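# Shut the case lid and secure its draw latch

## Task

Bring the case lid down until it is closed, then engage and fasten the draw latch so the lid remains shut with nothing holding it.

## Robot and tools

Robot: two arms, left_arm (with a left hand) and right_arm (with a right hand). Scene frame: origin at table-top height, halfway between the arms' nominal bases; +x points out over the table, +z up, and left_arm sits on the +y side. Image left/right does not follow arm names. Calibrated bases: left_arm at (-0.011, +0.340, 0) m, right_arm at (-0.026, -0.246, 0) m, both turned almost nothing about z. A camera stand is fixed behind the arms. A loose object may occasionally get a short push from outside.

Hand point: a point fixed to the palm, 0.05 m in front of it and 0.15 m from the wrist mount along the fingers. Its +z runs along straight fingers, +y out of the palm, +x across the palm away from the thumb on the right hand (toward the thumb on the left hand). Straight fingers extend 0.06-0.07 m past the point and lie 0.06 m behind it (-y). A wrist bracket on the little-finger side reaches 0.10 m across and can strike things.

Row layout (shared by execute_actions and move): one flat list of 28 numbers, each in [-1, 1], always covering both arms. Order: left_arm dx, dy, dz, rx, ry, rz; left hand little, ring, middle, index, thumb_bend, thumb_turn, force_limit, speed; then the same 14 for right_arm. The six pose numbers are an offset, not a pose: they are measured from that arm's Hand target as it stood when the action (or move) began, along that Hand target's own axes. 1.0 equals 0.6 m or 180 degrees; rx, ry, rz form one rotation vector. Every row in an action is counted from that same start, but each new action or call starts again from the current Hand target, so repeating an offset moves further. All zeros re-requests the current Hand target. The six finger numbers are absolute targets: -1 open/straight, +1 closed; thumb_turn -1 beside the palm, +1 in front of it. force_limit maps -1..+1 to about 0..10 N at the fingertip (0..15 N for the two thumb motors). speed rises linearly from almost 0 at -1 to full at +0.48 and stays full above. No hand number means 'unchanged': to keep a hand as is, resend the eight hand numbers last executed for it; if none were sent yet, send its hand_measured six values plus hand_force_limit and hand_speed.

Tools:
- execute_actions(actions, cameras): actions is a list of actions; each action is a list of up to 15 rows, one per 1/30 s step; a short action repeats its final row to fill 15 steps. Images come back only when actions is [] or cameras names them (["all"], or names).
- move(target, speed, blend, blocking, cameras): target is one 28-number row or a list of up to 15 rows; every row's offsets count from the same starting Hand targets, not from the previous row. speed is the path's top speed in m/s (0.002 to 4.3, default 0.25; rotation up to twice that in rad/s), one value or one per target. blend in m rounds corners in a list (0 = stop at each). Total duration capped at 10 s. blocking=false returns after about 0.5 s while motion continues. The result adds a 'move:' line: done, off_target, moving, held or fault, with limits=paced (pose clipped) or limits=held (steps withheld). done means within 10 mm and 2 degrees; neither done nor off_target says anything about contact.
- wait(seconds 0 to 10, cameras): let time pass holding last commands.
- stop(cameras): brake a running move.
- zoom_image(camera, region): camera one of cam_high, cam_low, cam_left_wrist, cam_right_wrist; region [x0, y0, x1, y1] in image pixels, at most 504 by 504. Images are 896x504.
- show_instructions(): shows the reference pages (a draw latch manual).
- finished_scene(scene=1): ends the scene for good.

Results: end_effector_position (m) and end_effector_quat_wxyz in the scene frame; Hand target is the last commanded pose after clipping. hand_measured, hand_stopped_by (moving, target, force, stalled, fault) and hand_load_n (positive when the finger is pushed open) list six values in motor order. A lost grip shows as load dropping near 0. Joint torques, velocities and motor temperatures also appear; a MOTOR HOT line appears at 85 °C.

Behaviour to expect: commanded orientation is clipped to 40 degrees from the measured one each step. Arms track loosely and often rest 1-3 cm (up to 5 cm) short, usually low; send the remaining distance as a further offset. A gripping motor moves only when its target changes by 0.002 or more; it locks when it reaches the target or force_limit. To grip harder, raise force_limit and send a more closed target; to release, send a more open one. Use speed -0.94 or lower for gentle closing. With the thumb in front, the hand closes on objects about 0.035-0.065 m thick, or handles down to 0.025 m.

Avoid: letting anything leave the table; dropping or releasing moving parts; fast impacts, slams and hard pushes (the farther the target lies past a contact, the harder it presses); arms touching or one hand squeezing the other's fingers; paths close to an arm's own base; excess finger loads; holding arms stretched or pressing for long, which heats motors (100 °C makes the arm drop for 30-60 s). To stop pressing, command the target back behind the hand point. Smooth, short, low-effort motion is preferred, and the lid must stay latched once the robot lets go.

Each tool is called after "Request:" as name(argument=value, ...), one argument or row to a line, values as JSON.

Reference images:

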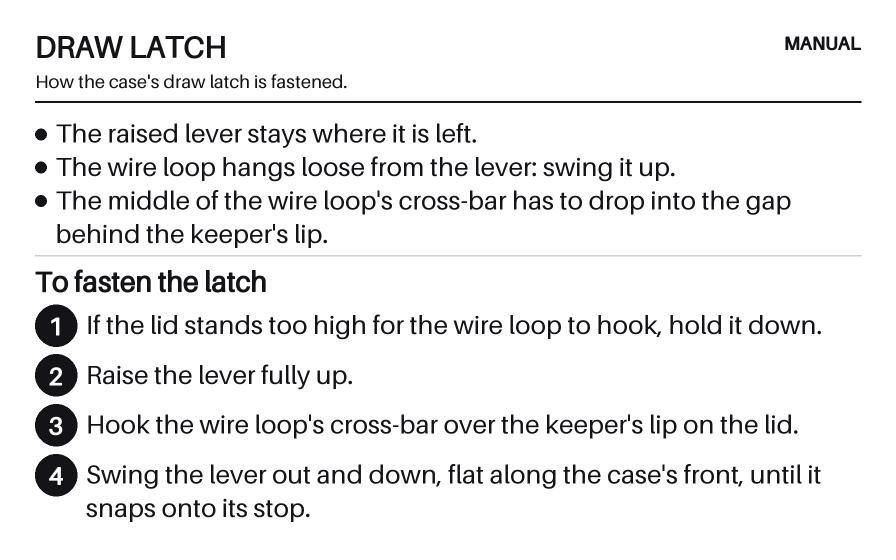

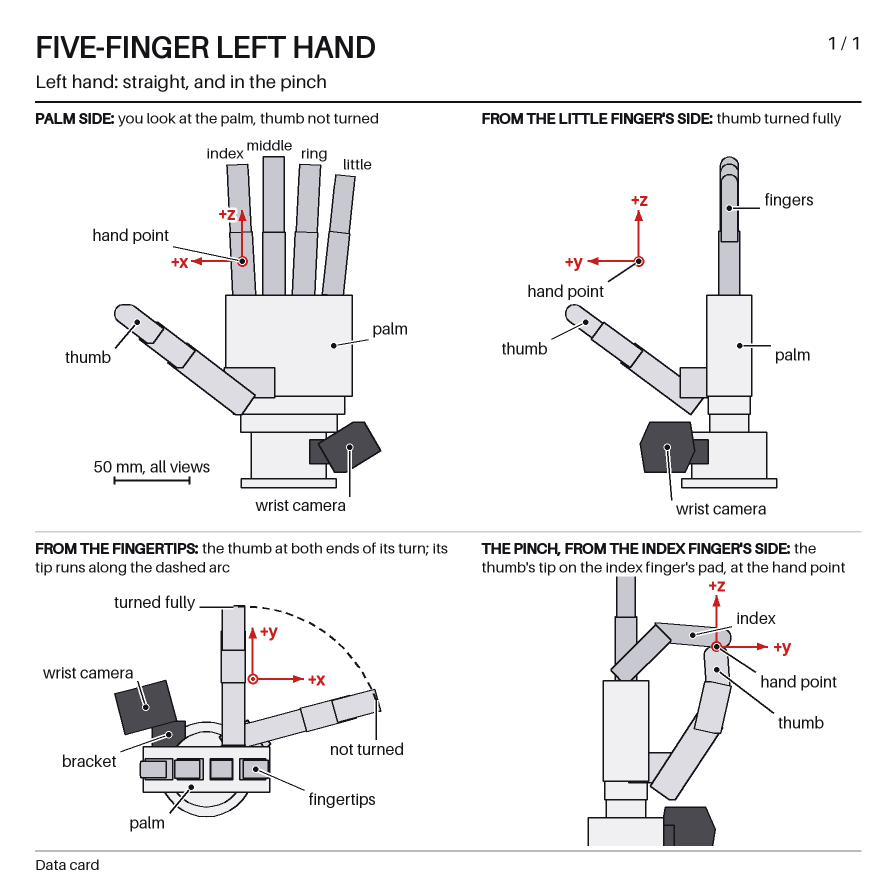

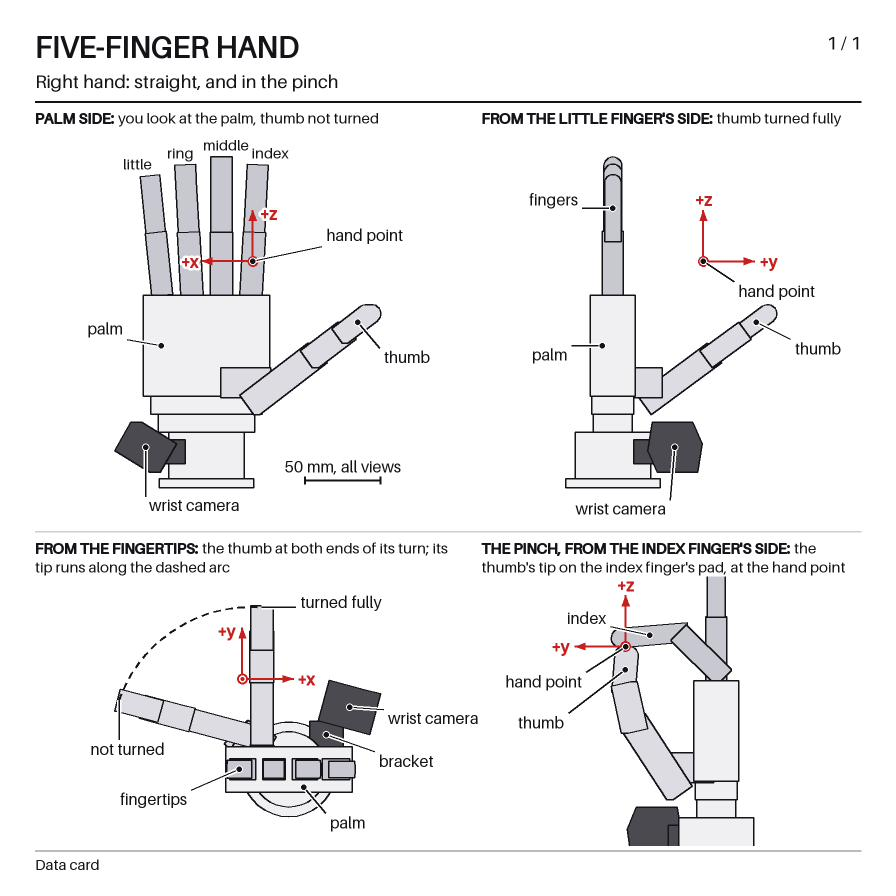

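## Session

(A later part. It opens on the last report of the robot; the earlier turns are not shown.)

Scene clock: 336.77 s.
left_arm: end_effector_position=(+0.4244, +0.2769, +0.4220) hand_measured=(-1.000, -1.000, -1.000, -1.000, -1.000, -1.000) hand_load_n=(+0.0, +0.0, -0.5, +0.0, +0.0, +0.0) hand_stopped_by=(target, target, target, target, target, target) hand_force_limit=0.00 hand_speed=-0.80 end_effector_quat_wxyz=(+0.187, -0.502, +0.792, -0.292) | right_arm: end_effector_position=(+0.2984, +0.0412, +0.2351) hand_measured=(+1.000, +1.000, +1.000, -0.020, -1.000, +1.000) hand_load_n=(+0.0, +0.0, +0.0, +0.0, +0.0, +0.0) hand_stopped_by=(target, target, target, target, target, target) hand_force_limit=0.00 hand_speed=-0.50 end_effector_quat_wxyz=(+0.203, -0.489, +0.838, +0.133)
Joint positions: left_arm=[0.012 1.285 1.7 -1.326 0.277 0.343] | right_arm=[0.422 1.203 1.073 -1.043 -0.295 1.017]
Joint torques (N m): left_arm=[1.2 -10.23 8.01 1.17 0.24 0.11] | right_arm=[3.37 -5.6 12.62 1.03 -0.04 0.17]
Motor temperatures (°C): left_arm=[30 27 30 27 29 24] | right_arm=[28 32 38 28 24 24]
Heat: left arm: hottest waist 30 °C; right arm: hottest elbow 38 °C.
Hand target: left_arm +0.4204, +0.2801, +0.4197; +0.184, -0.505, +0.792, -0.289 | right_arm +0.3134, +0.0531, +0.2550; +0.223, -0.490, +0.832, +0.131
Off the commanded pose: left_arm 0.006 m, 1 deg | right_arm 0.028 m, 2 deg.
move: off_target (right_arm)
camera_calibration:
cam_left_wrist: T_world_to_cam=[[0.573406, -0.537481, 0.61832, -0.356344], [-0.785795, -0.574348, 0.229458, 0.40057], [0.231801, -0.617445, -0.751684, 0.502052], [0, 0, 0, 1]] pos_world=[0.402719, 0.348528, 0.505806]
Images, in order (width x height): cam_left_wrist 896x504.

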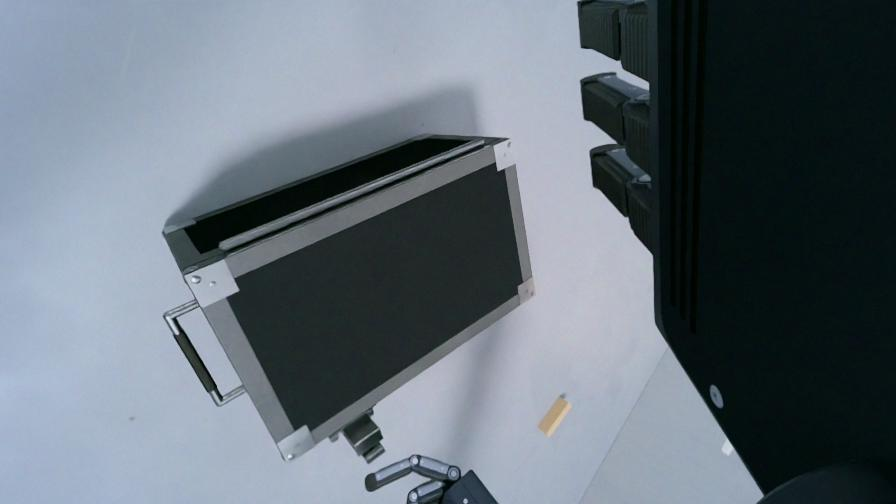

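Request:
move(
  target=[
    [0,0,0,0,0,0,-1,-1,-1,-1,-1,-1,0,-0.8,0.1234,0,-0.0587,0,0,0,1,1,1,-0.02,-1,1,0,-0.5],
    [0,0,0,0,0,0,-1,-1,-1,-1,-1,-1,0,-0.8,0.1999,-0.1036,0.0868,0,0,0,1,1,1,-0.02,-1,1,0,-0.5],
    [0,0,0,0,0,0,-1,-1,-1,-1,-1,-1,0,-0.8,0.1869,-0.0983,0.2192,0,0,0,1,1,1,-0.02,-1,1,0,-0.5],
    [0,0,0,0,0,0,-1,-1,-1,-1,-1,-1,0,-0.8,0.1602,-0.0981,0.2545,0,0,0,1,1,1,-0.02,-1,1,0,-0.5],
  ],
  speed=[0.2,0.2,0.15,0.06],
  blend=[0.03,0.02,0.01,0],
  cameras=[],
)

Request:
move(
  target=[
    [0,0,0,0,0,0,-1,-1,-1,-1,-1,-1,0,-0.8,0,-0.025,0,0,0,0,1,1,1,-0.02,-1,1,0,-0.5],
    [0,0,0,0,0,0,-1,-1,-1,-1,-1,-1,0,-0.8,-0.041,-0.025,0.001,0,0,0,1,1,1,-0.02,-1,1,0,-0.5],
  ],
  speed=[0.1,0.06],
  blend=[0.005,0],
  cameras=[],
)

Request:
move(
  target=[
    [0,0,0,0,0,0,-1,-1,-1,-1,-1,-1,0,-0.8,0.0043,0,-0.0025,0,0,0,1,1,1,-0.02,-1,1,0,-0.5],
    [0,0,0,0,0,0,-1,-1,-1,-1,-1,-1,0,-0.8,0.0043,0.105,-0.0025,0,0,0,1,1,1,-0.02,-1,1,0,-0.5],
    [0,0,0,0,0,0,-1,-1,-1,-1,-1,-1,0,-0.8,0.0123,0.113,-0.0025,0,0,0,1,1,1,-0.02,-1,1,0,-0.5],
    [0,0,0,0,0,0,-1,-1,-1,-1,-1,-1,0,-0.8,0.0119,0.127,-0.0245,0,0,0,1,1,1,-0.02,-1,1,0,-0.5],
    [0,0,0,0,0,0,-1,-1,-1,-1,-1,-1,0,-0.8,0.0489,0.127,-0.0535,0,0,0,1,1,1,-0.02,-1,1,0,-0.5],
    [0,0,0,0,0,0,-1,-1,-1,-1,-1,-1,0,-0.8,0.0714,0.127,-0.0553,0,0,0,1,1,1,-0.02,-1,1,0,-0.5],
    [0,0,0,0,0,0,-1,-1,-1,-1,-1,-1,0,-0.8,0.0819,0.127,-0.0782,0,0,0,1,1,1,-0.02,-1,1,0,-0.5],
  ],
  speed=[0.05,0.08,0.05,0.05,0.05,0.05,0.05],
  blend=[0.003,0,0.003,0,0,0.004,0],
  cameras=[],
)

Request:
move(
  target=[
    [0,0,0,0,0,0,-1,-1,-1,-1,-1,-1,0,-0.8,0.0177,-0.004,-0.0293,0,0,0,1,1,1,-0.02,-1,1,0,-0.5],
    [0,0,0,0,0,0,-1,-1,-1,-1,-1,-1,0,-0.8,0.0162,-0.004,-0.0573,0,0,0,1,1,1,-0.02,-1,1,0,-0.5],
    [0,0,0,0,0,0,-1,-1,-1,-1,-1,-1,0,-0.8,0.002,-0.004,-0.0583,0,0,0,1,1,1,-0.02,-1,1,0,-0.5],
    [0,0,0,0,0,0,-1,-1,-1,-1,-1,-1,0,-0.8,-0.014,-0.004,-0.0683,0,0,0,1,1,1,-0.02,-1,1,0,-0.5],
    [0,0,0,0,0,0,-1,-1,-1,-1,-1,-1,0,-0.8,-0.051,-0.004,-0.0813,0,0,0,1,1,1,-0.02,-1,1,0,-0.5],
    [0,0,0,0,0,0,-1,-1,-1,-1,-1,-1,0,-0.8,-0.086,-0.004,-0.0913,0,0,0,1,1,1,-0.02,-1,1,0,-0.5],
    [0,0,0,0,0,0,-1,-1,-1,-1,-1,-1,0,-0.8,-0.126,-0.004,-0.0963,0,0,0,1,1,1,-0.02,-1,1,0,-0.5],
  ],
  speed=[0.05,0.05,0.05,0.05,0.1,0.1,0.1],
  cameras=["cam_right_wrist"],
)

Scene clock: 346.07 s.
left_arm: end_effector_position=(+0.4244, +0.2769, +0.4220) hand_measured=(-1.000, -1.000, -1.000, -1.000, -1.000, -1.000) hand_load_n=(+0.0, +0.0, +0.0, +0.0, +0.0, +0.0) hand_stopped_by=(target, target, target, target, target, target) hand_force_limit=0.00 hand_speed=-0.80 end_effector_quat_wxyz=(+0.187, -0.502, +0.792, -0.292) | right_arm: end_effector_position=(+0.3508, +0.0111, +0.0722) hand_measured=(+1.000, +1.000, +1.000, -0.020, -1.000, +1.000) hand_load_n=(+0.0, +0.0, +0.0, +0.0, +0.0, +0.0) hand_stopped_by=(target, target, target, target, target, target) hand_force_limit=0.00 hand_speed=-0.50 end_effector_quat_wxyz=(+0.214, -0.489, +0.835, +0.134)
Joint positions: left_arm=[0.012 1.285 1.7 -1.326 0.277 0.343] | right_arm=[0.294 1.469 0.856 -0.578 -0.349 0.892]
Joint torques (N m): left_arm=[1.03 -9.99 7.91 1.28 0.24 0.09] | right_arm=[3.31 -8.76 8.83 1.46 -0.05 0.18]
Heat: left arm: hottest waist 30 °C; right arm: hottest elbow 37 °C.
Hand target: left_arm +0.4204, +0.2801, +0.4197; +0.184, -0.505, +0.792, -0.289 | right_arm +0.3615, +0.0185, +0.0746; +0.223, -0.490, +0.832, +0.132
Off the commanded pose: left_arm 0.006 m, 1 deg | right_arm 0.013 m, 1 deg.
move: off_target (right_arm)
No camera images: "cameras" was empty.

Scene clock: 347.13 s.
left_arm: end_effector_position=(+0.4244, +0.2769, +0.4220) hand_measured=(-1.000, -1.000, -1.000, -1.000, -1.000, -1.000) hand_load_n=(+0.0, +0.0, +0.0, +0.0, +0.0, -0.5) hand_stopped_by=(target, target, target, target, target, target) hand_force_limit=0.00 hand_speed=-0.80 end_effector_quat_wxyz=(+0.187, -0.502, +0.792, -0.292) | right_arm: end_effector_position=(+0.3657, +0.0161, +0.0735) hand_measured=(+1.000, +1.000, +1.000, -0.020, -1.000, +1.000) hand_load_n=(+0.0, +0.0, +0.0, -1.0, +0.0, +0.0) hand_stopped_by=(target, target, target, target, target, target) hand_force_limit=0.00 hand_speed=-0.50 end_effector_quat_wxyz=(+0.211, -0.489, +0.836, +0.132)
Joint positions: left_arm=[0.012 1.285 1.7 -1.326 0.277 0.343] | right_arm=[0.295 1.506 0.905 -0.595 -0.344 0.893]
Joint torques (N m): left_arm=[1.2 -10.11 7.94 1.18 0.23 0.1] | right_arm=[3.49 -9.17 11.58 0.46 -0.13 0.26]
Heat: left arm: hottest waist 30 °C; right arm: hottest elbow 37 °C.
Hand target: left_arm +0.4204, +0.2801, +0.4197; +0.184, -0.505, +0.792, -0.289 | right_arm +0.3850, +0.0302, +0.0864; +0.223, -0.490, +0.832, +0.132
Off the commanded pose: left_arm 0.006 m, 1 deg | right_arm 0.027 m, 1 deg.
move: off_target (right_arm)
No camera images: "cameras" was empty.

Scene clock: 351.30 s.
left_arm: end_effector_position=(+0.4244, +0.2769, +0.4220) hand_measured=(-1.000, -1.000, -1.000, -1.000, -1.000, -1.000) hand_load_n=(+0.0, +0.0, +0.0, -0.5, +0.0, +0.0) hand_stopped_by=(target, target, target, target, target, target) hand_force_limit=0.00 hand_speed=-0.80 end_effector_quat_wxyz=(+0.187, -0.502, +0.792, -0.292) | right_arm: end_effector_position=(+0.2905, +0.0146, +0.1016) hand_measured=(+1.000, +1.000, +1.000, -0.020, -1.000, +1.000) hand_load_n=(+0.0, +0.0, +0.0, +0.0, -0.5, +0.0) hand_stopped_by=(target, target, target, target, target, target) hand_force_limit=0.00 hand_speed=-0.50 end_effector_quat_wxyz=(+0.225, -0.490, +0.832, +0.131)
Joint positions: left_arm=[0.012 1.285 1.7 -1.326 0.277 0.343] | right_arm=[0.36 1.258 0.737 -0.626 -0.322 0.955]
Joint torques (N m): left_arm=[1.2 -9.82 7.95 1.21 0.23 0.11] | right_arm=[1.26 -8.76 6.86 0.28 -0.36 0.03]
Heat: left arm: hottest waist 30 °C; right arm: hottest elbow 37 °C.
Hand target: left_arm +0.4204, +0.2801, +0.4197; +0.184, -0.505, +0.792, -0.289 | right_arm +0.2864, +0.0093, +0.1025; +0.223, -0.490, +0.832, +0.131
Off the commanded pose: left_arm 0.006 m, 1 deg | right_arm 0.007 m, 0 deg.
move: done; blend cut to 0.001 m at target 1
No camera images: "cameras" was empty.

Scene clock: 356.10 s.
left_arm: end_effector_position=(+0.4244, +0.2769, +0.4220) hand_measured=(-1.000, -1.000, -1.000, -1.000, -1.000, -1.000) hand_load_n=(+0.0, +0.5, +0.0, +0.0, +0.0, +0.0) hand_stopped_by=(target, target, target, target, target, target) hand_force_limit=0.00 hand_speed=-0.80 end_effector_quat_wxyz=(+0.187, -0.502, +0.792, -0.292) | right_arm: end_effector_position=(+0.2880, +0.0253, +0.1673) hand_measured=(+1.000, +1.000, +1.000, -0.020, -1.000, +1.000) hand_load_n=(+0.0, +0.5, +0.0, -1.0, +0.0, +0.0) hand_stopped_by=(target, target, target, target, target, target) hand_force_limit=0.00 hand_speed=-0.50 end_effector_quat_wxyz=(+0.204, -0.491, +0.837, +0.131)
Joint positions: left_arm=[0.012 1.285 1.7 -1.326 0.277 0.343] | right_arm=[0.395 1.201 0.891 -0.87 -0.303 0.986]
Joint torques (N m): left_arm=[0.97 -9.99 8.02 1.24 0.22 0.1] | right_arm=[3.43 -5.54 13.01 0.69 -0.18 0.25]
Heat: left arm: hottest waist 30 °C; right arm: hottest elbow 37 °C.
Hand target: left_arm +0.4204, +0.2801, +0.4197; +0.184, -0.505, +0.792, -0.289 | right_arm +0.3063, +0.0401, +0.1902; +0.223, -0.490, +0.832, +0.131
Off the commanded pose: left_arm 0.006 m, 1 deg | right_arm 0.033 m, 2 deg.
move: off_target (right_arm)
camera_calibration:
cam_right_wrist: T_world_to_cam=[[-0.967669, 0.232654, -0.0974148, 0.283558], [0.0495805, 0.554143, 0.830944, -0.168134], [0.247304, 0.799248, -0.547762, 0.117977], [0, 0, 0, 1]] pos_world=[0.25355, -0.0670934, 0.231956]
Images, in order (width x height): cam_right_wrist 896x504.

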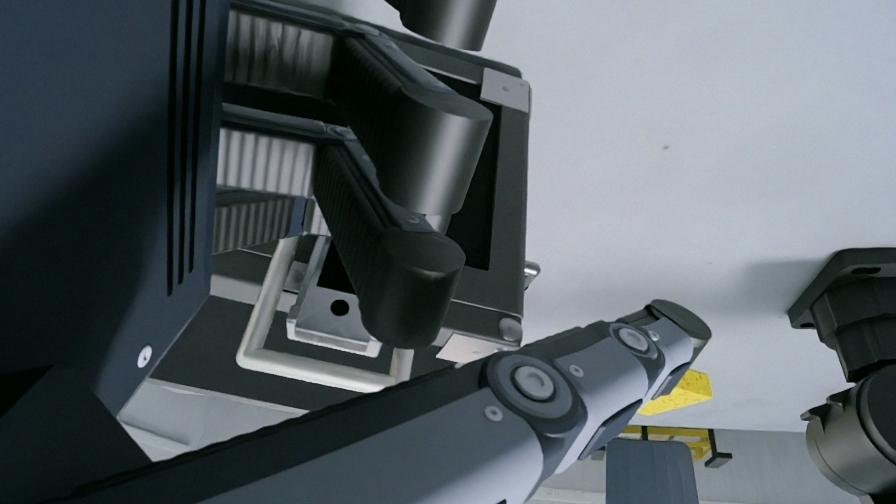

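Request:
move(
  target=[
    [0,0,0,0,0,0,-1,-1,-1,-1,-1,-1,0,-0.8,0,-0.03,0,0,0,0,1,1,1,-0.02,-1,1,0,-0.5],
  ],
  speed=0.05,
  cameras=[],
)

Request:
move(
  target=[
    [0,0,0,0,0,0,-1,-1,-1,-1,-1,-1,0,-0.8,-0.008,-0.025,-0.012,0,0,0,1,1,1,-0.02,-1,1,0,-0.5],
    [0,0,0,0,0,0,-1,-1,-1,-1,-1,-1,0,-0.8,-0.012,-0.044,-0.02,0,0,0,1,1,1,-0.02,-1,1,0,-0.5],
  ],
  speed=0.05,
  cameras=["cam_left_wrist","cam_right_wrist"],
)

Request:
zoom_image(
  camera="cam_left_wrist",
  region=[280, 380, 460, 500],
)

Scene clock: 358.50 s.
left_arm: end_effector_position=(+0.4244, +0.2769, +0.4220) hand_measured=(-1.000, -1.000, -1.000, -1.000, -1.000, -1.000) hand_load_n=(+0.0, +0.0, +0.0, +0.0, +0.0, -0.5) hand_stopped_by=(target, target, target, target, target, target) hand_force_limit=0.00 hand_speed=-0.80 end_effector_quat_wxyz=(+0.187, -0.502, +0.792, -0.292) | right_arm: end_effector_position=(+0.2944, +0.0218, +0.1630) hand_measured=(+1.000, +1.000, +1.000, -0.020, -1.000, +1.000) hand_load_n=(+0.0, +0.0, +0.0, -1.5, +0.0, +0.0) hand_stopped_by=(target, target, target, target, target, target) hand_force_limit=0.00 hand_speed=-0.50 end_effector_quat_wxyz=(+0.195, -0.496, +0.836, +0.132)
Joint positions: left_arm=[0.012 1.285 1.7 -1.326 0.277 0.343] | right_arm=[0.377 1.233 0.91 -0.883 -0.312 0.956]
Joint torques (N m): left_arm=[1.03 -9.99 7.94 1.18 0.24 0.11] | right_arm=[1.61 -5.95 13.65 0.84 -0.45 0.23]
Heat: left arm: hottest waist 30 °C; right arm: hottest elbow 37 °C.
Hand target: left_arm +0.4204, +0.2801, +0.4197; +0.184, -0.505, +0.792, -0.289 | right_arm +0.3220, +0.0314, +0.1902; +0.223, -0.490, +0.832, +0.131
Off the commanded pose: left_arm 0.006 m, 1 deg | right_arm 0.040 m, 3 deg.
move: off_target (right_arm)
No camera images: "cameras" was empty.

Scene clock: 360.37 s.
left_arm: end_effector_position=(+0.4244, +0.2769, +0.4220) hand_measured=(-1.000, -1.000, -1.000, -1.000, -1.000, -1.000) hand_load_n=(+0.0, +0.0, +0.0, +0.0, +0.0, +0.0) hand_stopped_by=(target, target, target, target, target, target) hand_force_limit=0.00 hand_speed=-0.80 end_effector_quat_wxyz=(+0.187, -0.502, +0.792, -0.292) | right_arm: end_effector_position=(+0.3246, +0.0131, +0.1864) hand_measured=(+1.000, +1.000, +1.000, -0.020, -1.000, +1.000) hand_load_n=(+0.0, +0.0, +0.0, +0.0, +0.0, +0.0) hand_stopped_by=(target, target, target, target, target, target) hand_force_limit=0.00 hand_speed=-0.50 end_effector_quat_wxyz=(+0.204, -0.495, +0.834, +0.133)
Joint positions: left_arm=[0.012 1.285 1.7 -1.326 0.277 0.343] | right_arm=[0.322 1.274 1.004 -0.934 -0.336 0.905]
Joint torques (N m): left_arm=[1.08 -10.11 7.88 1.18 0.23 0.1] | right_arm=[2.32 -7.06 12.27 0.92 -0.37 0.16]
Heat: left arm: hottest waist 30 °C; right arm: hottest elbow 37 °C.
Hand target: left_arm +0.4204, +0.2801, +0.4197; +0.184, -0.505, +0.792, -0.289 | right_arm +0.3452, +0.0189, +0.2043; +0.223, -0.490, +0.832, +0.132
Off the commanded pose: left_arm 0.006 m, 1 deg | right_arm 0.028 m, 2 deg.
move: off_target (right_arm)
camera_calibration:
cam_left_wrist: T_world_to_cam=[[0.573406, -0.537481, 0.61832, -0.356344], [-0.785795, -0.574348, 0.229458, 0.40057], [0.231801, -0.617445, -0.751684, 0.502052], [0, 0, 0, 1]] pos_world=[0.402719, 0.348528, 0.505806]
cam_right_wrist: T_world_to_cam=[[-0.969975, 0.222826, -0.0974489, 0.324434], [0.0431453, 0.551993, 0.832732, -0.177304], [0.239346, 0.803525, -0.545034, 0.131171], [0, 0, 0, 1]] pos_world=[0.290947, -0.0798213, 0.250755]
Images, in order (width x height): cam_left_wrist 896x504, cam_right_wrist 896x504.

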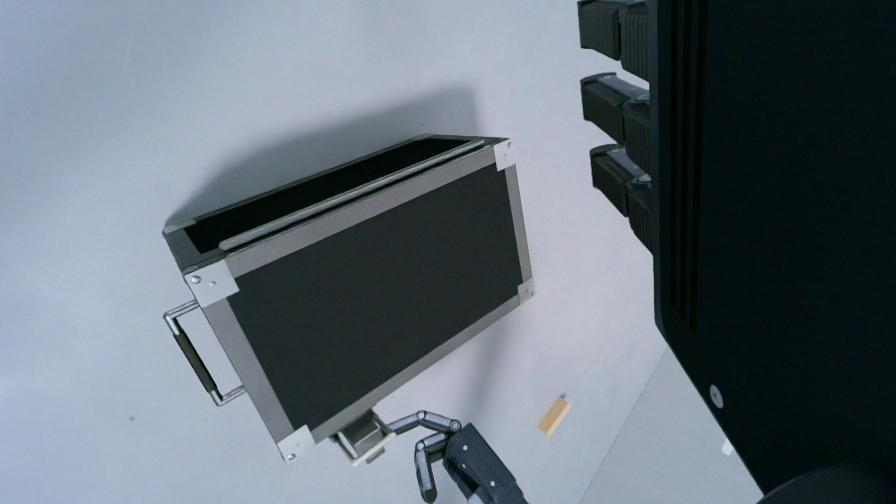

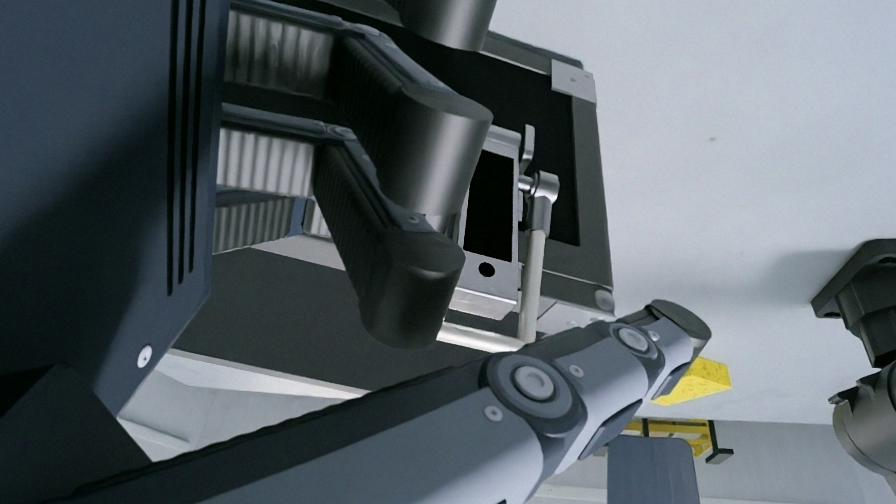

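Scaled by 2.800.

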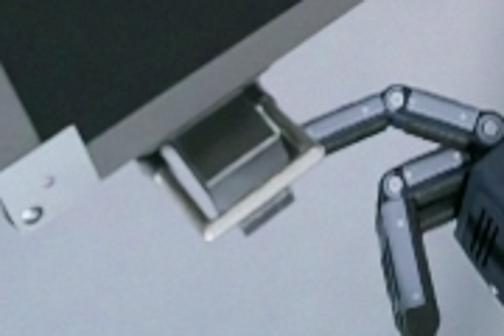

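Request:
move(
  target=[
    [0,0,0,0,0,0,-1,-1,-1,-1,-1,-1,0,-0.8,-0.0193,0.0,-0.0235,0,0,0,1,1,1,-0.02,-1,1,0,-0.5],
  ],
  speed=0.05,
  cameras=["cam_left_wrist","cam_right_wrist"],
)

Request:
zoom_image(
  camera="cam_left_wrist",
  region=[280, 380, 460, 500],
)

Scene clock: 363.63 s.
left_arm: end_effector_position=(+0.4244, +0.2769, +0.4220) hand_measured=(-1.000, -1.000, -1.000, -1.000, -1.000, -1.000) hand_load_n=(+0.0, -0.5, +0.0, +0.0, +0.0, +0.0) hand_stopped_by=(target, target, target, target, target, target) hand_force_limit=0.00 hand_speed=-0.80 end_effector_quat_wxyz=(+0.187, -0.502, +0.792, -0.292) | right_arm: end_effector_position=(+0.3305, +0.0153, +0.2022) hand_measured=(+1.000, +1.000, +1.000, -0.020, -1.000, +1.000) hand_load_n=(+0.0, +0.0, +0.0, +0.0, +0.0, +0.0) hand_stopped_by=(target, target, target, target, target, target) hand_force_limit=0.00 hand_speed=-0.50 end_effector_quat_wxyz=(+0.208, -0.493, +0.834, +0.133)
Joint positions: left_arm=[0.012 1.285 1.7 -1.326 0.277 0.343] | right_arm=[0.322 1.274 1.045 -0.965 -0.336 0.911]
Joint torques (N m): left_arm=[1.08 -10.29 7.99 1.21 0.25 0.1] | right_arm=[2.37 -7.24 12.62 0.34 -0.29 0.18]
Heat: left arm: hottest waist 30 °C; right arm: hottest elbow 37 °C.
Hand target: left_arm +0.4204, +0.2801, +0.4197; +0.184, -0.505, +0.792, -0.289 | right_arm +0.3466, +0.0215, +0.2222; +0.223, -0.490, +0.832, +0.132
Off the commanded pose: left_arm 0.006 m, 1 deg | right_arm 0.027 m, 2 deg.
move: off_target (right_arm)
camera_calibration:
cam_left_wrist: T_world_to_cam=[[0.573406, -0.537481, 0.61832, -0.356344], [-0.785795, -0.574348, 0.229458, 0.40057], [0.231801, -0.617445, -0.751684, 0.502052], [0, 0, 0, 1]] pos_world=[0.402719, 0.348528, 0.505806]
cam_right_wrist: T_world_to_cam=[[-0.968243, 0.228187, -0.102161, 0.331537], [0.0410911, 0.548311, 0.835264, -0.191682], [0.246612, 0.804541, -0.540275, 0.133207], [0, 0, 0, 1]] pos_world=[0.296034, -0.0777211, 0.265944]
Images, in order (width x height): cam_left_wrist 896x504, cam_right_wrist 896x504.

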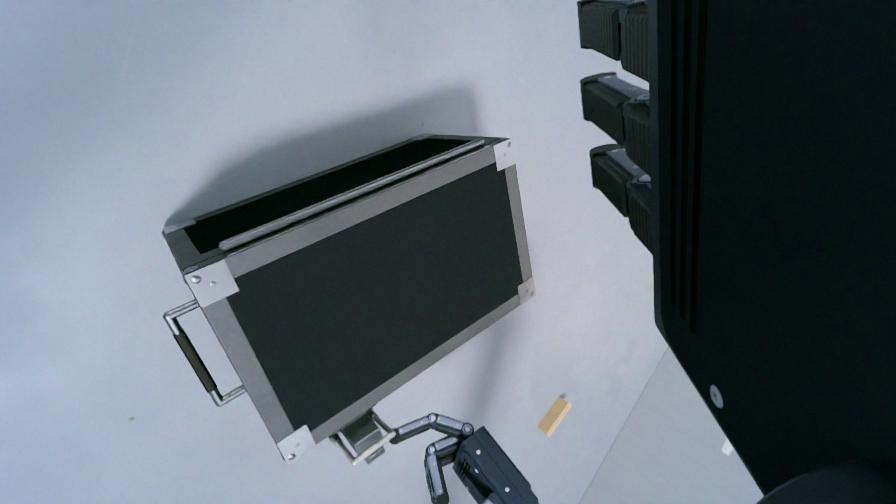

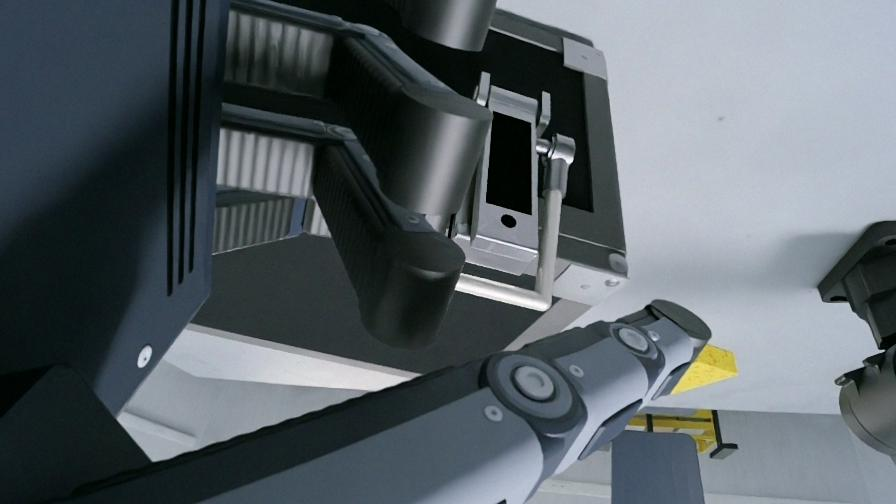

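Scaled by 2.800.

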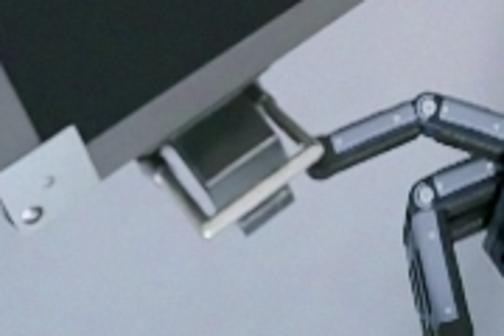

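Request:
move(
  target=[
    [0,0,0,0,0,0,-1,-1,-1,-1,-1,-1,0,-0.8,0,0.012,0.003,0,0,0,1,1,1,-0.02,-1,1,0,-0.5],
    [0,0,0,0,0,0,-1,-1,-1,-1,-1,-1,0,-0.8,-0.024,0.018,0.014,0,0,0,1,1,1,-0.02,-1,1,0,-0.5],
  ],
  speed=0.05,
  blend=[0.004,0],
  cameras=["cam_left_wrist","cam_right_wrist"],
)

Request:
zoom_image(
  camera="cam_left_wrist",
  region=[280, 380, 460, 500],
)

Scene clock: 368.10 s.
left_arm: end_effector_position=(+0.4244, +0.2769, +0.4220) hand_measured=(-1.000, -1.000, -1.000, -1.000, -1.000, -1.000) hand_load_n=(+0.0, -0.5, +0.0, +0.0, +0.5, +0.0) hand_stopped_by=(target, target, target, target, target, target) hand_force_limit=0.00 hand_speed=-0.80 end_effector_quat_wxyz=(+0.187, -0.502, +0.792, -0.292) | right_arm: end_effector_position=(+0.3310, +0.0251, +0.2034) hand_measured=(+1.000, +1.000, +1.000, -0.020, -1.000, +1.000) hand_load_n=(+0.0, +0.0, +0.0, +0.0, +0.0, +0.0) hand_stopped_by=(target, target, target, target, target, target) hand_force_limit=0.00 hand_speed=-0.50 end_effector_quat_wxyz=(+0.204, -0.485, +0.840, +0.130)
Joint positions: left_arm=[0.012 1.285 1.7 -1.326 0.277 0.343] | right_arm=[0.35 1.281 1.056 -0.966 -0.316 0.955]
Joint torques (N m): left_arm=[0.97 -10.11 7.92 1.21 0.23 0.1] | right_arm=[3.9 -6.83 12.66 1.11 -0.32 0.23]
Heat: left arm: hottest waist 30 °C; right arm: hottest elbow 37 °C.
Hand target: left_arm +0.4204, +0.2801, +0.4197; +0.184, -0.505, +0.792, -0.289 | right_arm +0.3453, +0.0413, +0.2224; +0.223, -0.490, +0.832, +0.132
Off the commanded pose: left_arm 0.006 m, 1 deg | right_arm 0.029 m, 2 deg.
move: off_target (right_arm); blend cut to 0.0035 m at target 1
camera_calibration:
cam_left_wrist: T_world_to_cam=[[0.573406, -0.537481, 0.61832, -0.356344], [-0.785795, -0.574348, 0.229458, 0.40057], [0.231801, -0.617445, -0.751684, 0.502052], [0, 0, 0, 1]] pos_world=[0.402719, 0.348528, 0.505806]
cam_right_wrist: T_world_to_cam=[[-0.96479, 0.244822, -0.0961373, 0.327096], [0.0575107, 0.553026, 0.831177, -0.202809], [0.256657, 0.796382, -0.547634, 0.124247], [0, 0, 0, 1]] pos_world=[0.295354, -0.0668703, 0.268059]
Images, in order (width x height): cam_left_wrist 896x504, cam_right_wrist 896x504.

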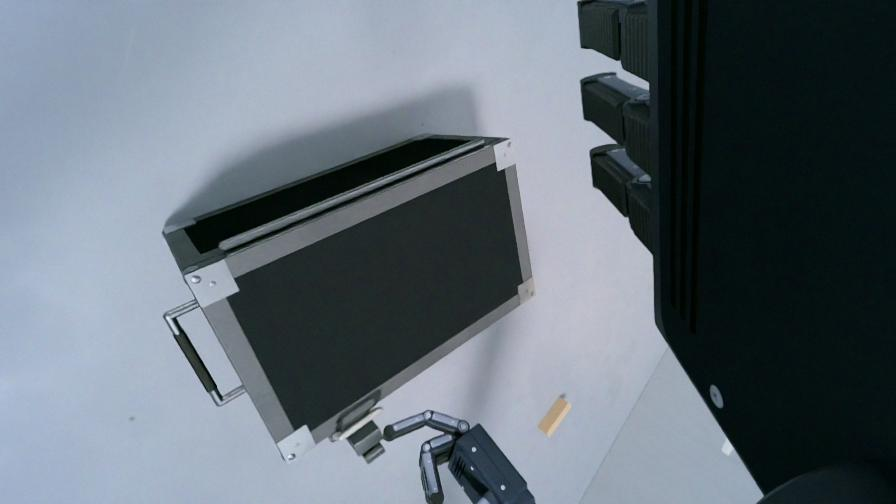

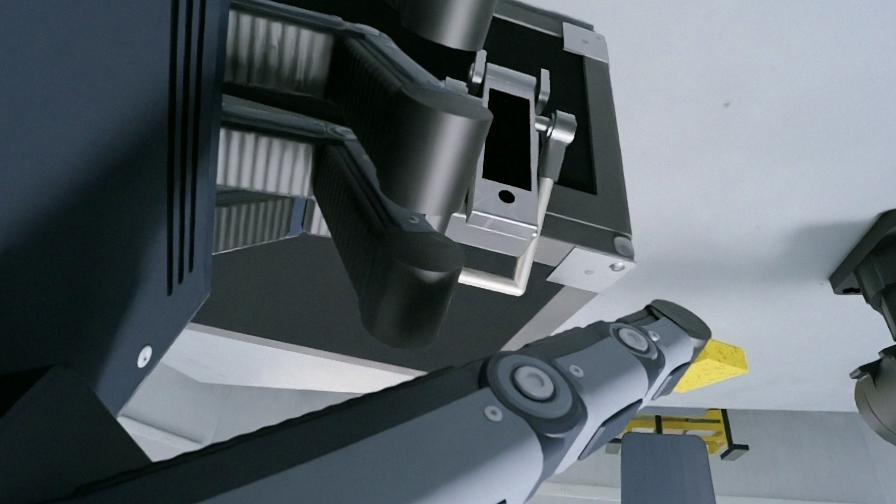

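Scaled by 2.800.

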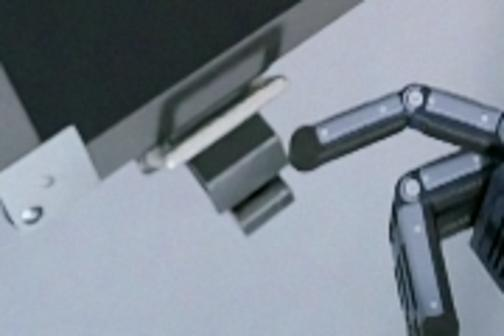

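Request:
move(
  target=[
    [0,0,0,0,0,0,-1,-1,-1,-1,-1,-1,0,-0.8,0.08,-0.05,-0.04,0,0,0,1,1,1,-0.02,-1,1,0,-0.5],
    [0,0,0,0,0,0,-1,-1,-1,-1,-1,-1,0,-0.8,0.14,-0.12,-0.04,0,0,0,1,1,1,-0.02,-1,1,0,-0.5],
  ],
  speed=0.15,
  blend=[0.02,0],
  cameras=["cam_left_wrist","cam_right_wrist","cam_high"],
)

Request:
zoom_image(
  camera="cam_left_wrist",
  region=[280, 380, 460, 500],
)

Request:
zoom_image(
  camera="cam_high",
  region=[350, 140, 440, 220],
)

Scene clock: 371.00 s.
left_arm: end_effector_position=(+0.4244, +0.2769, +0.4220) hand_measured=(-1.000, -1.000, -1.000, -1.000, -1.000, -1.000) hand_load_n=(+0.0, +0.0, +0.0, +0.0, +0.0, +0.0) hand_stopped_by=(target, target, target, target, target, target) hand_force_limit=0.00 hand_speed=-0.80 end_effector_quat_wxyz=(+0.187, -0.502, +0.792, -0.292) | right_arm: end_effector_position=(+0.3605, -0.0659, +0.1972) hand_measured=(+1.000, +1.000, +1.000, -0.020, -1.000, +1.000) hand_load_n=(+0.0, +0.0, +0.0, +0.0, +0.0, +0.0) hand_stopped_by=(target, target, target, target, target, target) hand_force_limit=0.00 hand_speed=-0.50 end_effector_quat_wxyz=(+0.222, -0.490, +0.833, +0.131)
Joint positions: left_arm=[0.012 1.285 1.7 -1.326 0.277 0.343] | right_arm=[0.093 1.303 1.056 -1.001 -0.418 0.689]
Joint torques (N m): left_arm=[1.32 -10.11 8.05 1.18 0.23 0.1] | right_arm=[1.79 -7.53 9.98 0.27 -0.43 0.09]
Heat: left arm: hottest waist 30 °C; right arm: hottest elbow 37 °C.
Hand target: left_arm +0.4204, +0.2801, +0.4197; +0.184, -0.505, +0.792, -0.289 | right_arm +0.3673, -0.0677, +0.2011; +0.223, -0.490, +0.832, +0.131
Off the commanded pose: left_arm 0.006 m, 1 deg | right_arm 0.008 m, 0 deg.
move: done
camera_calibration:
cam_left_wrist: T_world_to_cam=[[0.573406, -0.537481, 0.61832, -0.356344], [-0.785795, -0.574348, 0.229458, 0.40057], [0.231801, -0.617445, -0.751684, 0.502052], [0, 0, 0, 1]] pos_world=[0.402719, 0.348528, 0.505806]
cam_right_wrist: T_world_to_cam=[[-0.96353, 0.236965, -0.124327, 0.381838], [0.0235334, 0.537835, 0.842722, -0.140043], [0.266563, 0.809062, -0.523797, 0.17832], [0, 0, 0, 1]] pos_world=[0.323674, -0.159434, 0.258893]
Images, in order (width x height): cam_high 896x504, cam_left_wrist 896x504, cam_right_wrist 896x504.

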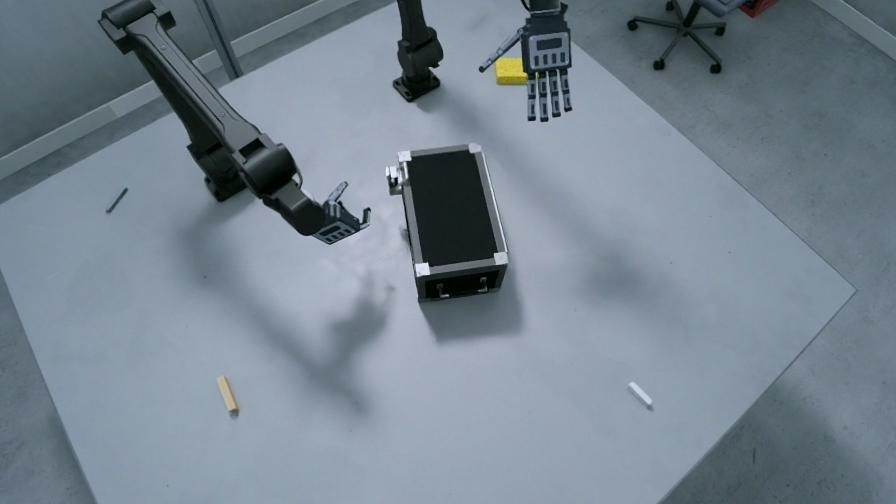

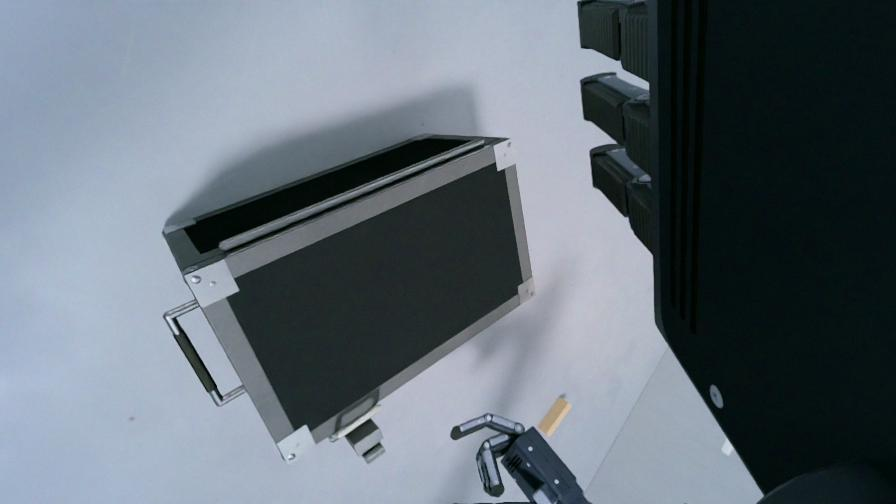

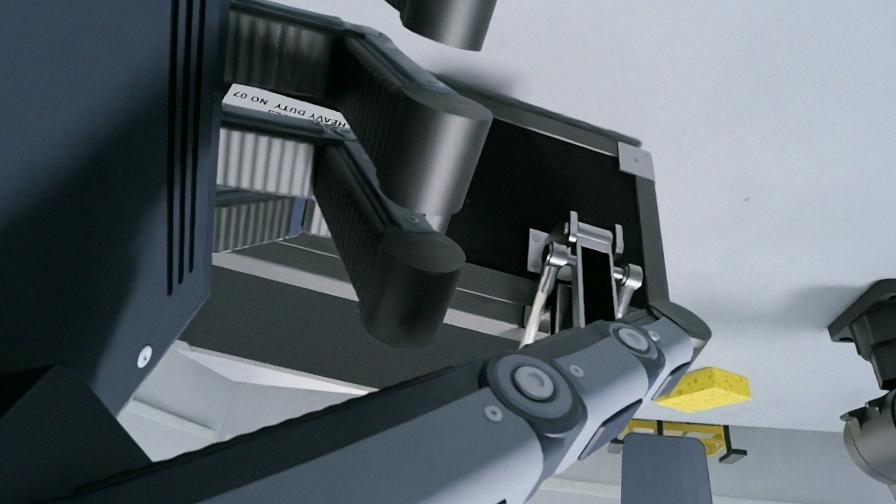

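Scaled by 2.800.

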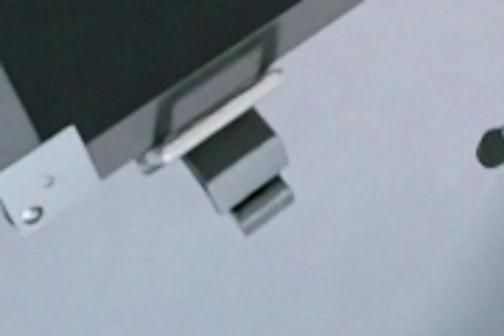

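Scaled by 5.600.

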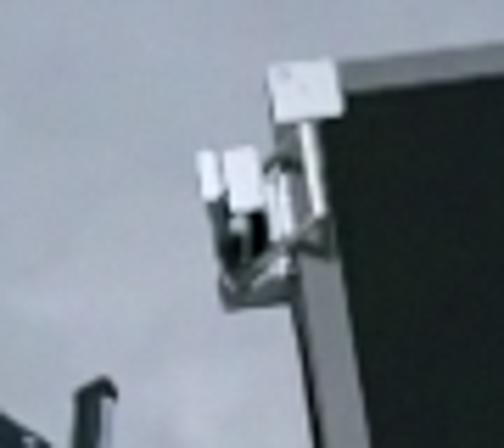

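Request:
move(
  target=[
    [0,0,0,0,0,0,-1,-1,-1,-1,-1,-1,0,-0.8,-0.0747,0.025,-0.0897,0,0,0,1,1,1,-0.02,-1,1,0,-0.5],
    [0,0,0,0,0,0,-1,-1,-1,-1,-1,-1,0,-0.8,-0.188,0.1502,-0.0048,0,0,0,1,1,1,-0.02,-1,1,0,-0.5],
    [0,0,0,0,0,0,-1,-1,-1,-1,-1,-1,0,-0.8,-0.1793,0.1783,0.0287,0,0,0,1,1,1,-0.02,-1,1,0,-0.5],
  ],
  speed=0.15,
  blend=[0.02,0.01,0],
  cameras=["cam_left_wrist","cam_right_wrist"],
)

Request:
zoom_image(
  camera="cam_left_wrist",
  region=[280, 360, 480, 500],
)

Scene clock: 379.70 s.
left_arm: end_effector_position=(+0.4244, +0.2769, +0.4220) hand_measured=(-1.000, -1.000, -1.000, -1.000, -1.000, -1.000) hand_load_n=(+0.0, -0.5, +0.0, +0.0, +0.0, +0.0) hand_stopped_by=(target, target, target, target, target, target) hand_force_limit=0.00 hand_speed=-0.80 end_effector_quat_wxyz=(+0.187, -0.502, +0.792, -0.292) | right_arm: end_effector_position=(+0.3230, +0.0693, +0.2449) hand_measured=(+1.000, +1.000, +1.000, -0.020, -1.000, +1.000) hand_load_n=(+0.0, +0.0, +0.0, +0.0, +0.0, +0.0) hand_stopped_by=(target, target, target, target, target, target) hand_force_limit=0.00 hand_speed=-0.50 end_effector_quat_wxyz=(+0.223, -0.490, +0.832, +0.131)
Joint positions: left_arm=[0.012 1.285 1.7 -1.326 0.277 0.343] | right_arm=[0.461 1.268 1.143 -0.998 -0.279 1.051]
Joint torques (N m): left_arm=[1.44 -9.99 7.95 1.17 0.22 0.11] | right_arm=[3.14 -8.23 7.91 1.59 0.01 0.18]
Heat: left arm: hottest waist 30 °C; right arm: hottest elbow 37 °C.
Hand target: left_arm +0.4204, +0.2801, +0.4197; +0.184, -0.505, +0.792, -0.289 | right_arm +0.3230, +0.0731, +0.2398; +0.223, -0.490, +0.832, +0.131
Off the commanded pose: left_arm 0.006 m, 1 deg | right_arm 0.006 m, 0 deg.
move: done
camera_calibration:
cam_left_wrist: T_world_to_cam=[[0.573406, -0.537481, 0.61832, -0.356344], [-0.785795, -0.574348, 0.229458, 0.40057], [0.231801, -0.617445, -0.751684, 0.502052], [0, 0, 0, 1]] pos_world=[0.402719, 0.348528, 0.505806]
cam_right_wrist: T_world_to_cam=[[-0.96391, 0.23556, -0.124051, 0.319806], [0.0227433, 0.537115, 0.843203, -0.25196], [0.265254, 0.80995, -0.523088, 0.104127], [0, 0, 0, 1]] pos_world=[0.286374, -0.0243393, 0.306593]
Images, in order (width x height): cam_left_wrist 896x504, cam_right_wrist 896x504.

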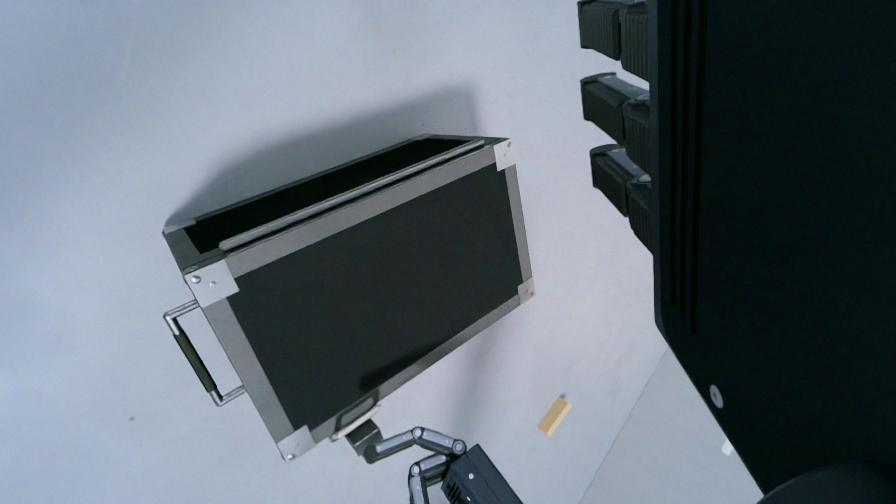

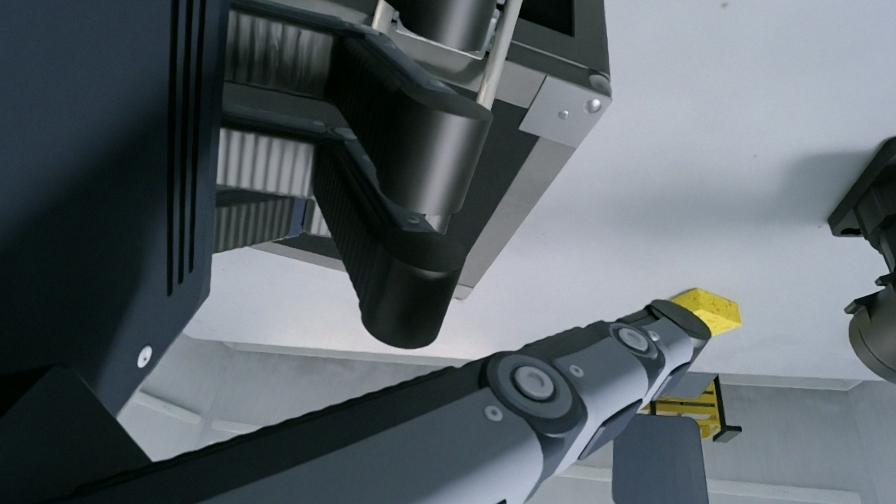

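Scaled by 2.520.

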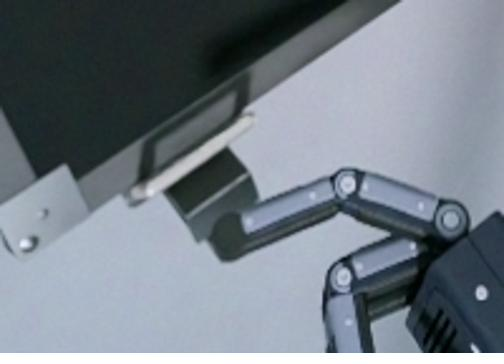

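Request:
move(
  target=[
    [0,0,0,0,0,0,-1,-1,-1,-1,-1,-1,0,-0.8,0.0363,0,0.0463,0,0,0,1,1,1,-0.02,-1,1,0,-0.5],
  ],
  speed=0.06,
  cameras=["cam_left_wrist","cam_right_wrist"],
)

Request:
zoom_image(
  camera="cam_left_wrist",
  region=[280, 360, 480, 500],
)

Scene clock: 382.73 s.
left_arm: end_effector_position=(+0.4244, +0.2769, +0.4220) hand_measured=(-1.000, -1.000, -1.000, -1.000, -1.000, -1.000) hand_load_n=(+0.0, +0.0, +0.0, +0.0, +0.0, +0.0) hand_stopped_by=(target, target, target, target, target, target) hand_force_limit=0.00 hand_speed=-0.80 end_effector_quat_wxyz=(+0.187, -0.502, +0.792, -0.292) | right_arm: end_effector_position=(+0.3189, +0.0672, +0.2127) hand_measured=(+1.000, +1.000, +1.000, -0.020, -1.000, +1.000) hand_load_n=(+0.0, +0.0, +0.0, +0.0, +0.0, -0.5) hand_stopped_by=(target, target, target, target, target, target) hand_force_limit=0.00 hand_speed=-0.50 end_effector_quat_wxyz=(+0.225, -0.490, +0.832, +0.131)
Joint positions: left_arm=[0.012 1.285 1.7 -1.326 0.277 0.343] | right_arm=[0.461 1.268 1.056 -0.906 -0.279 1.051]
Joint torques (N m): left_arm=[1.26 -9.93 7.99 1.17 0.22 0.11] | right_arm=[2.55 -7.3 7.76 1.62 -0.12 0.13]
Heat: left arm: hottest waist 30 °C; right arm: hottest elbow 37 °C.
Hand target: left_arm +0.4204, +0.2801, +0.4197; +0.184, -0.505, +0.792, -0.289 | right_arm +0.3206, +0.0687, +0.2048; +0.223, -0.490, +0.832, +0.131
Off the commanded pose: left_arm 0.006 m, 1 deg | right_arm 0.008 m, 0 deg.
move: done
camera_calibration:
cam_left_wrist: T_world_to_cam=[[0.573406, -0.537481, 0.61832, -0.356344], [-0.785795, -0.574348, 0.229458, 0.40057], [0.231801, -0.617445, -0.751684, 0.502052], [0, 0, 0, 1]] pos_world=[0.402719, 0.348528, 0.505806]
cam_right_wrist: T_world_to_cam=[[-0.963352, 0.236117, -0.127286, 0.31287], [0.0196117, 0.53525, 0.844466, -0.222696], [0.267522, 0.811022, -0.520265, 0.0886137], [0, 0, 0, 1]] pos_world=[0.282065, -0.0265437, 0.273985]
Images, in order (width x height): cam_left_wrist 896x504, cam_right_wrist 896x504.

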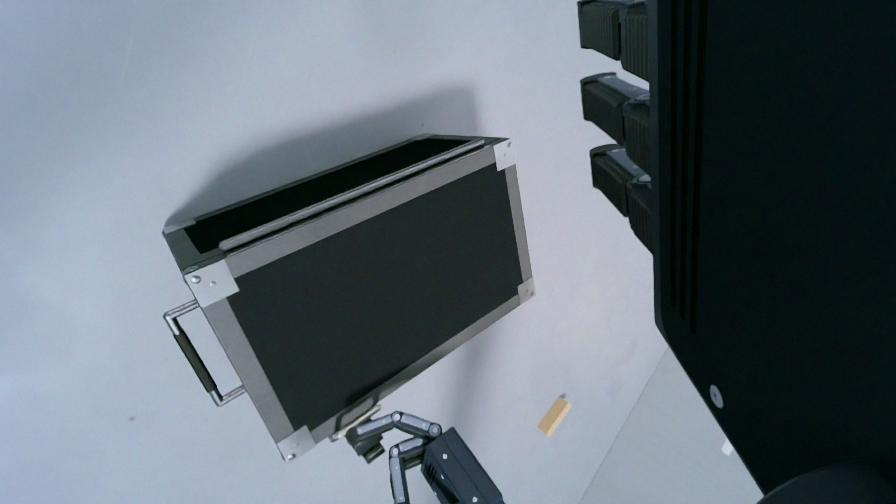

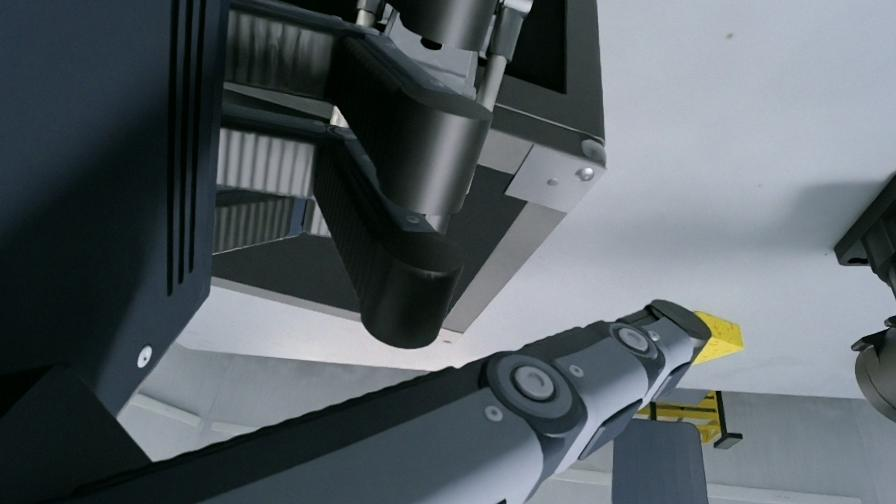

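Scaled by 2.520.

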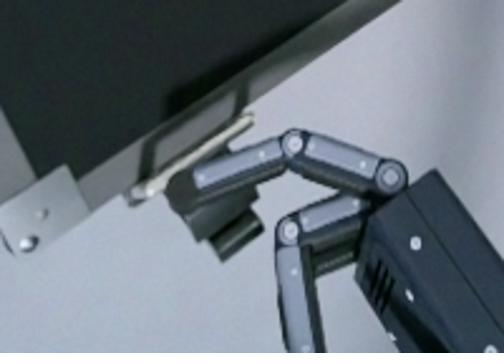

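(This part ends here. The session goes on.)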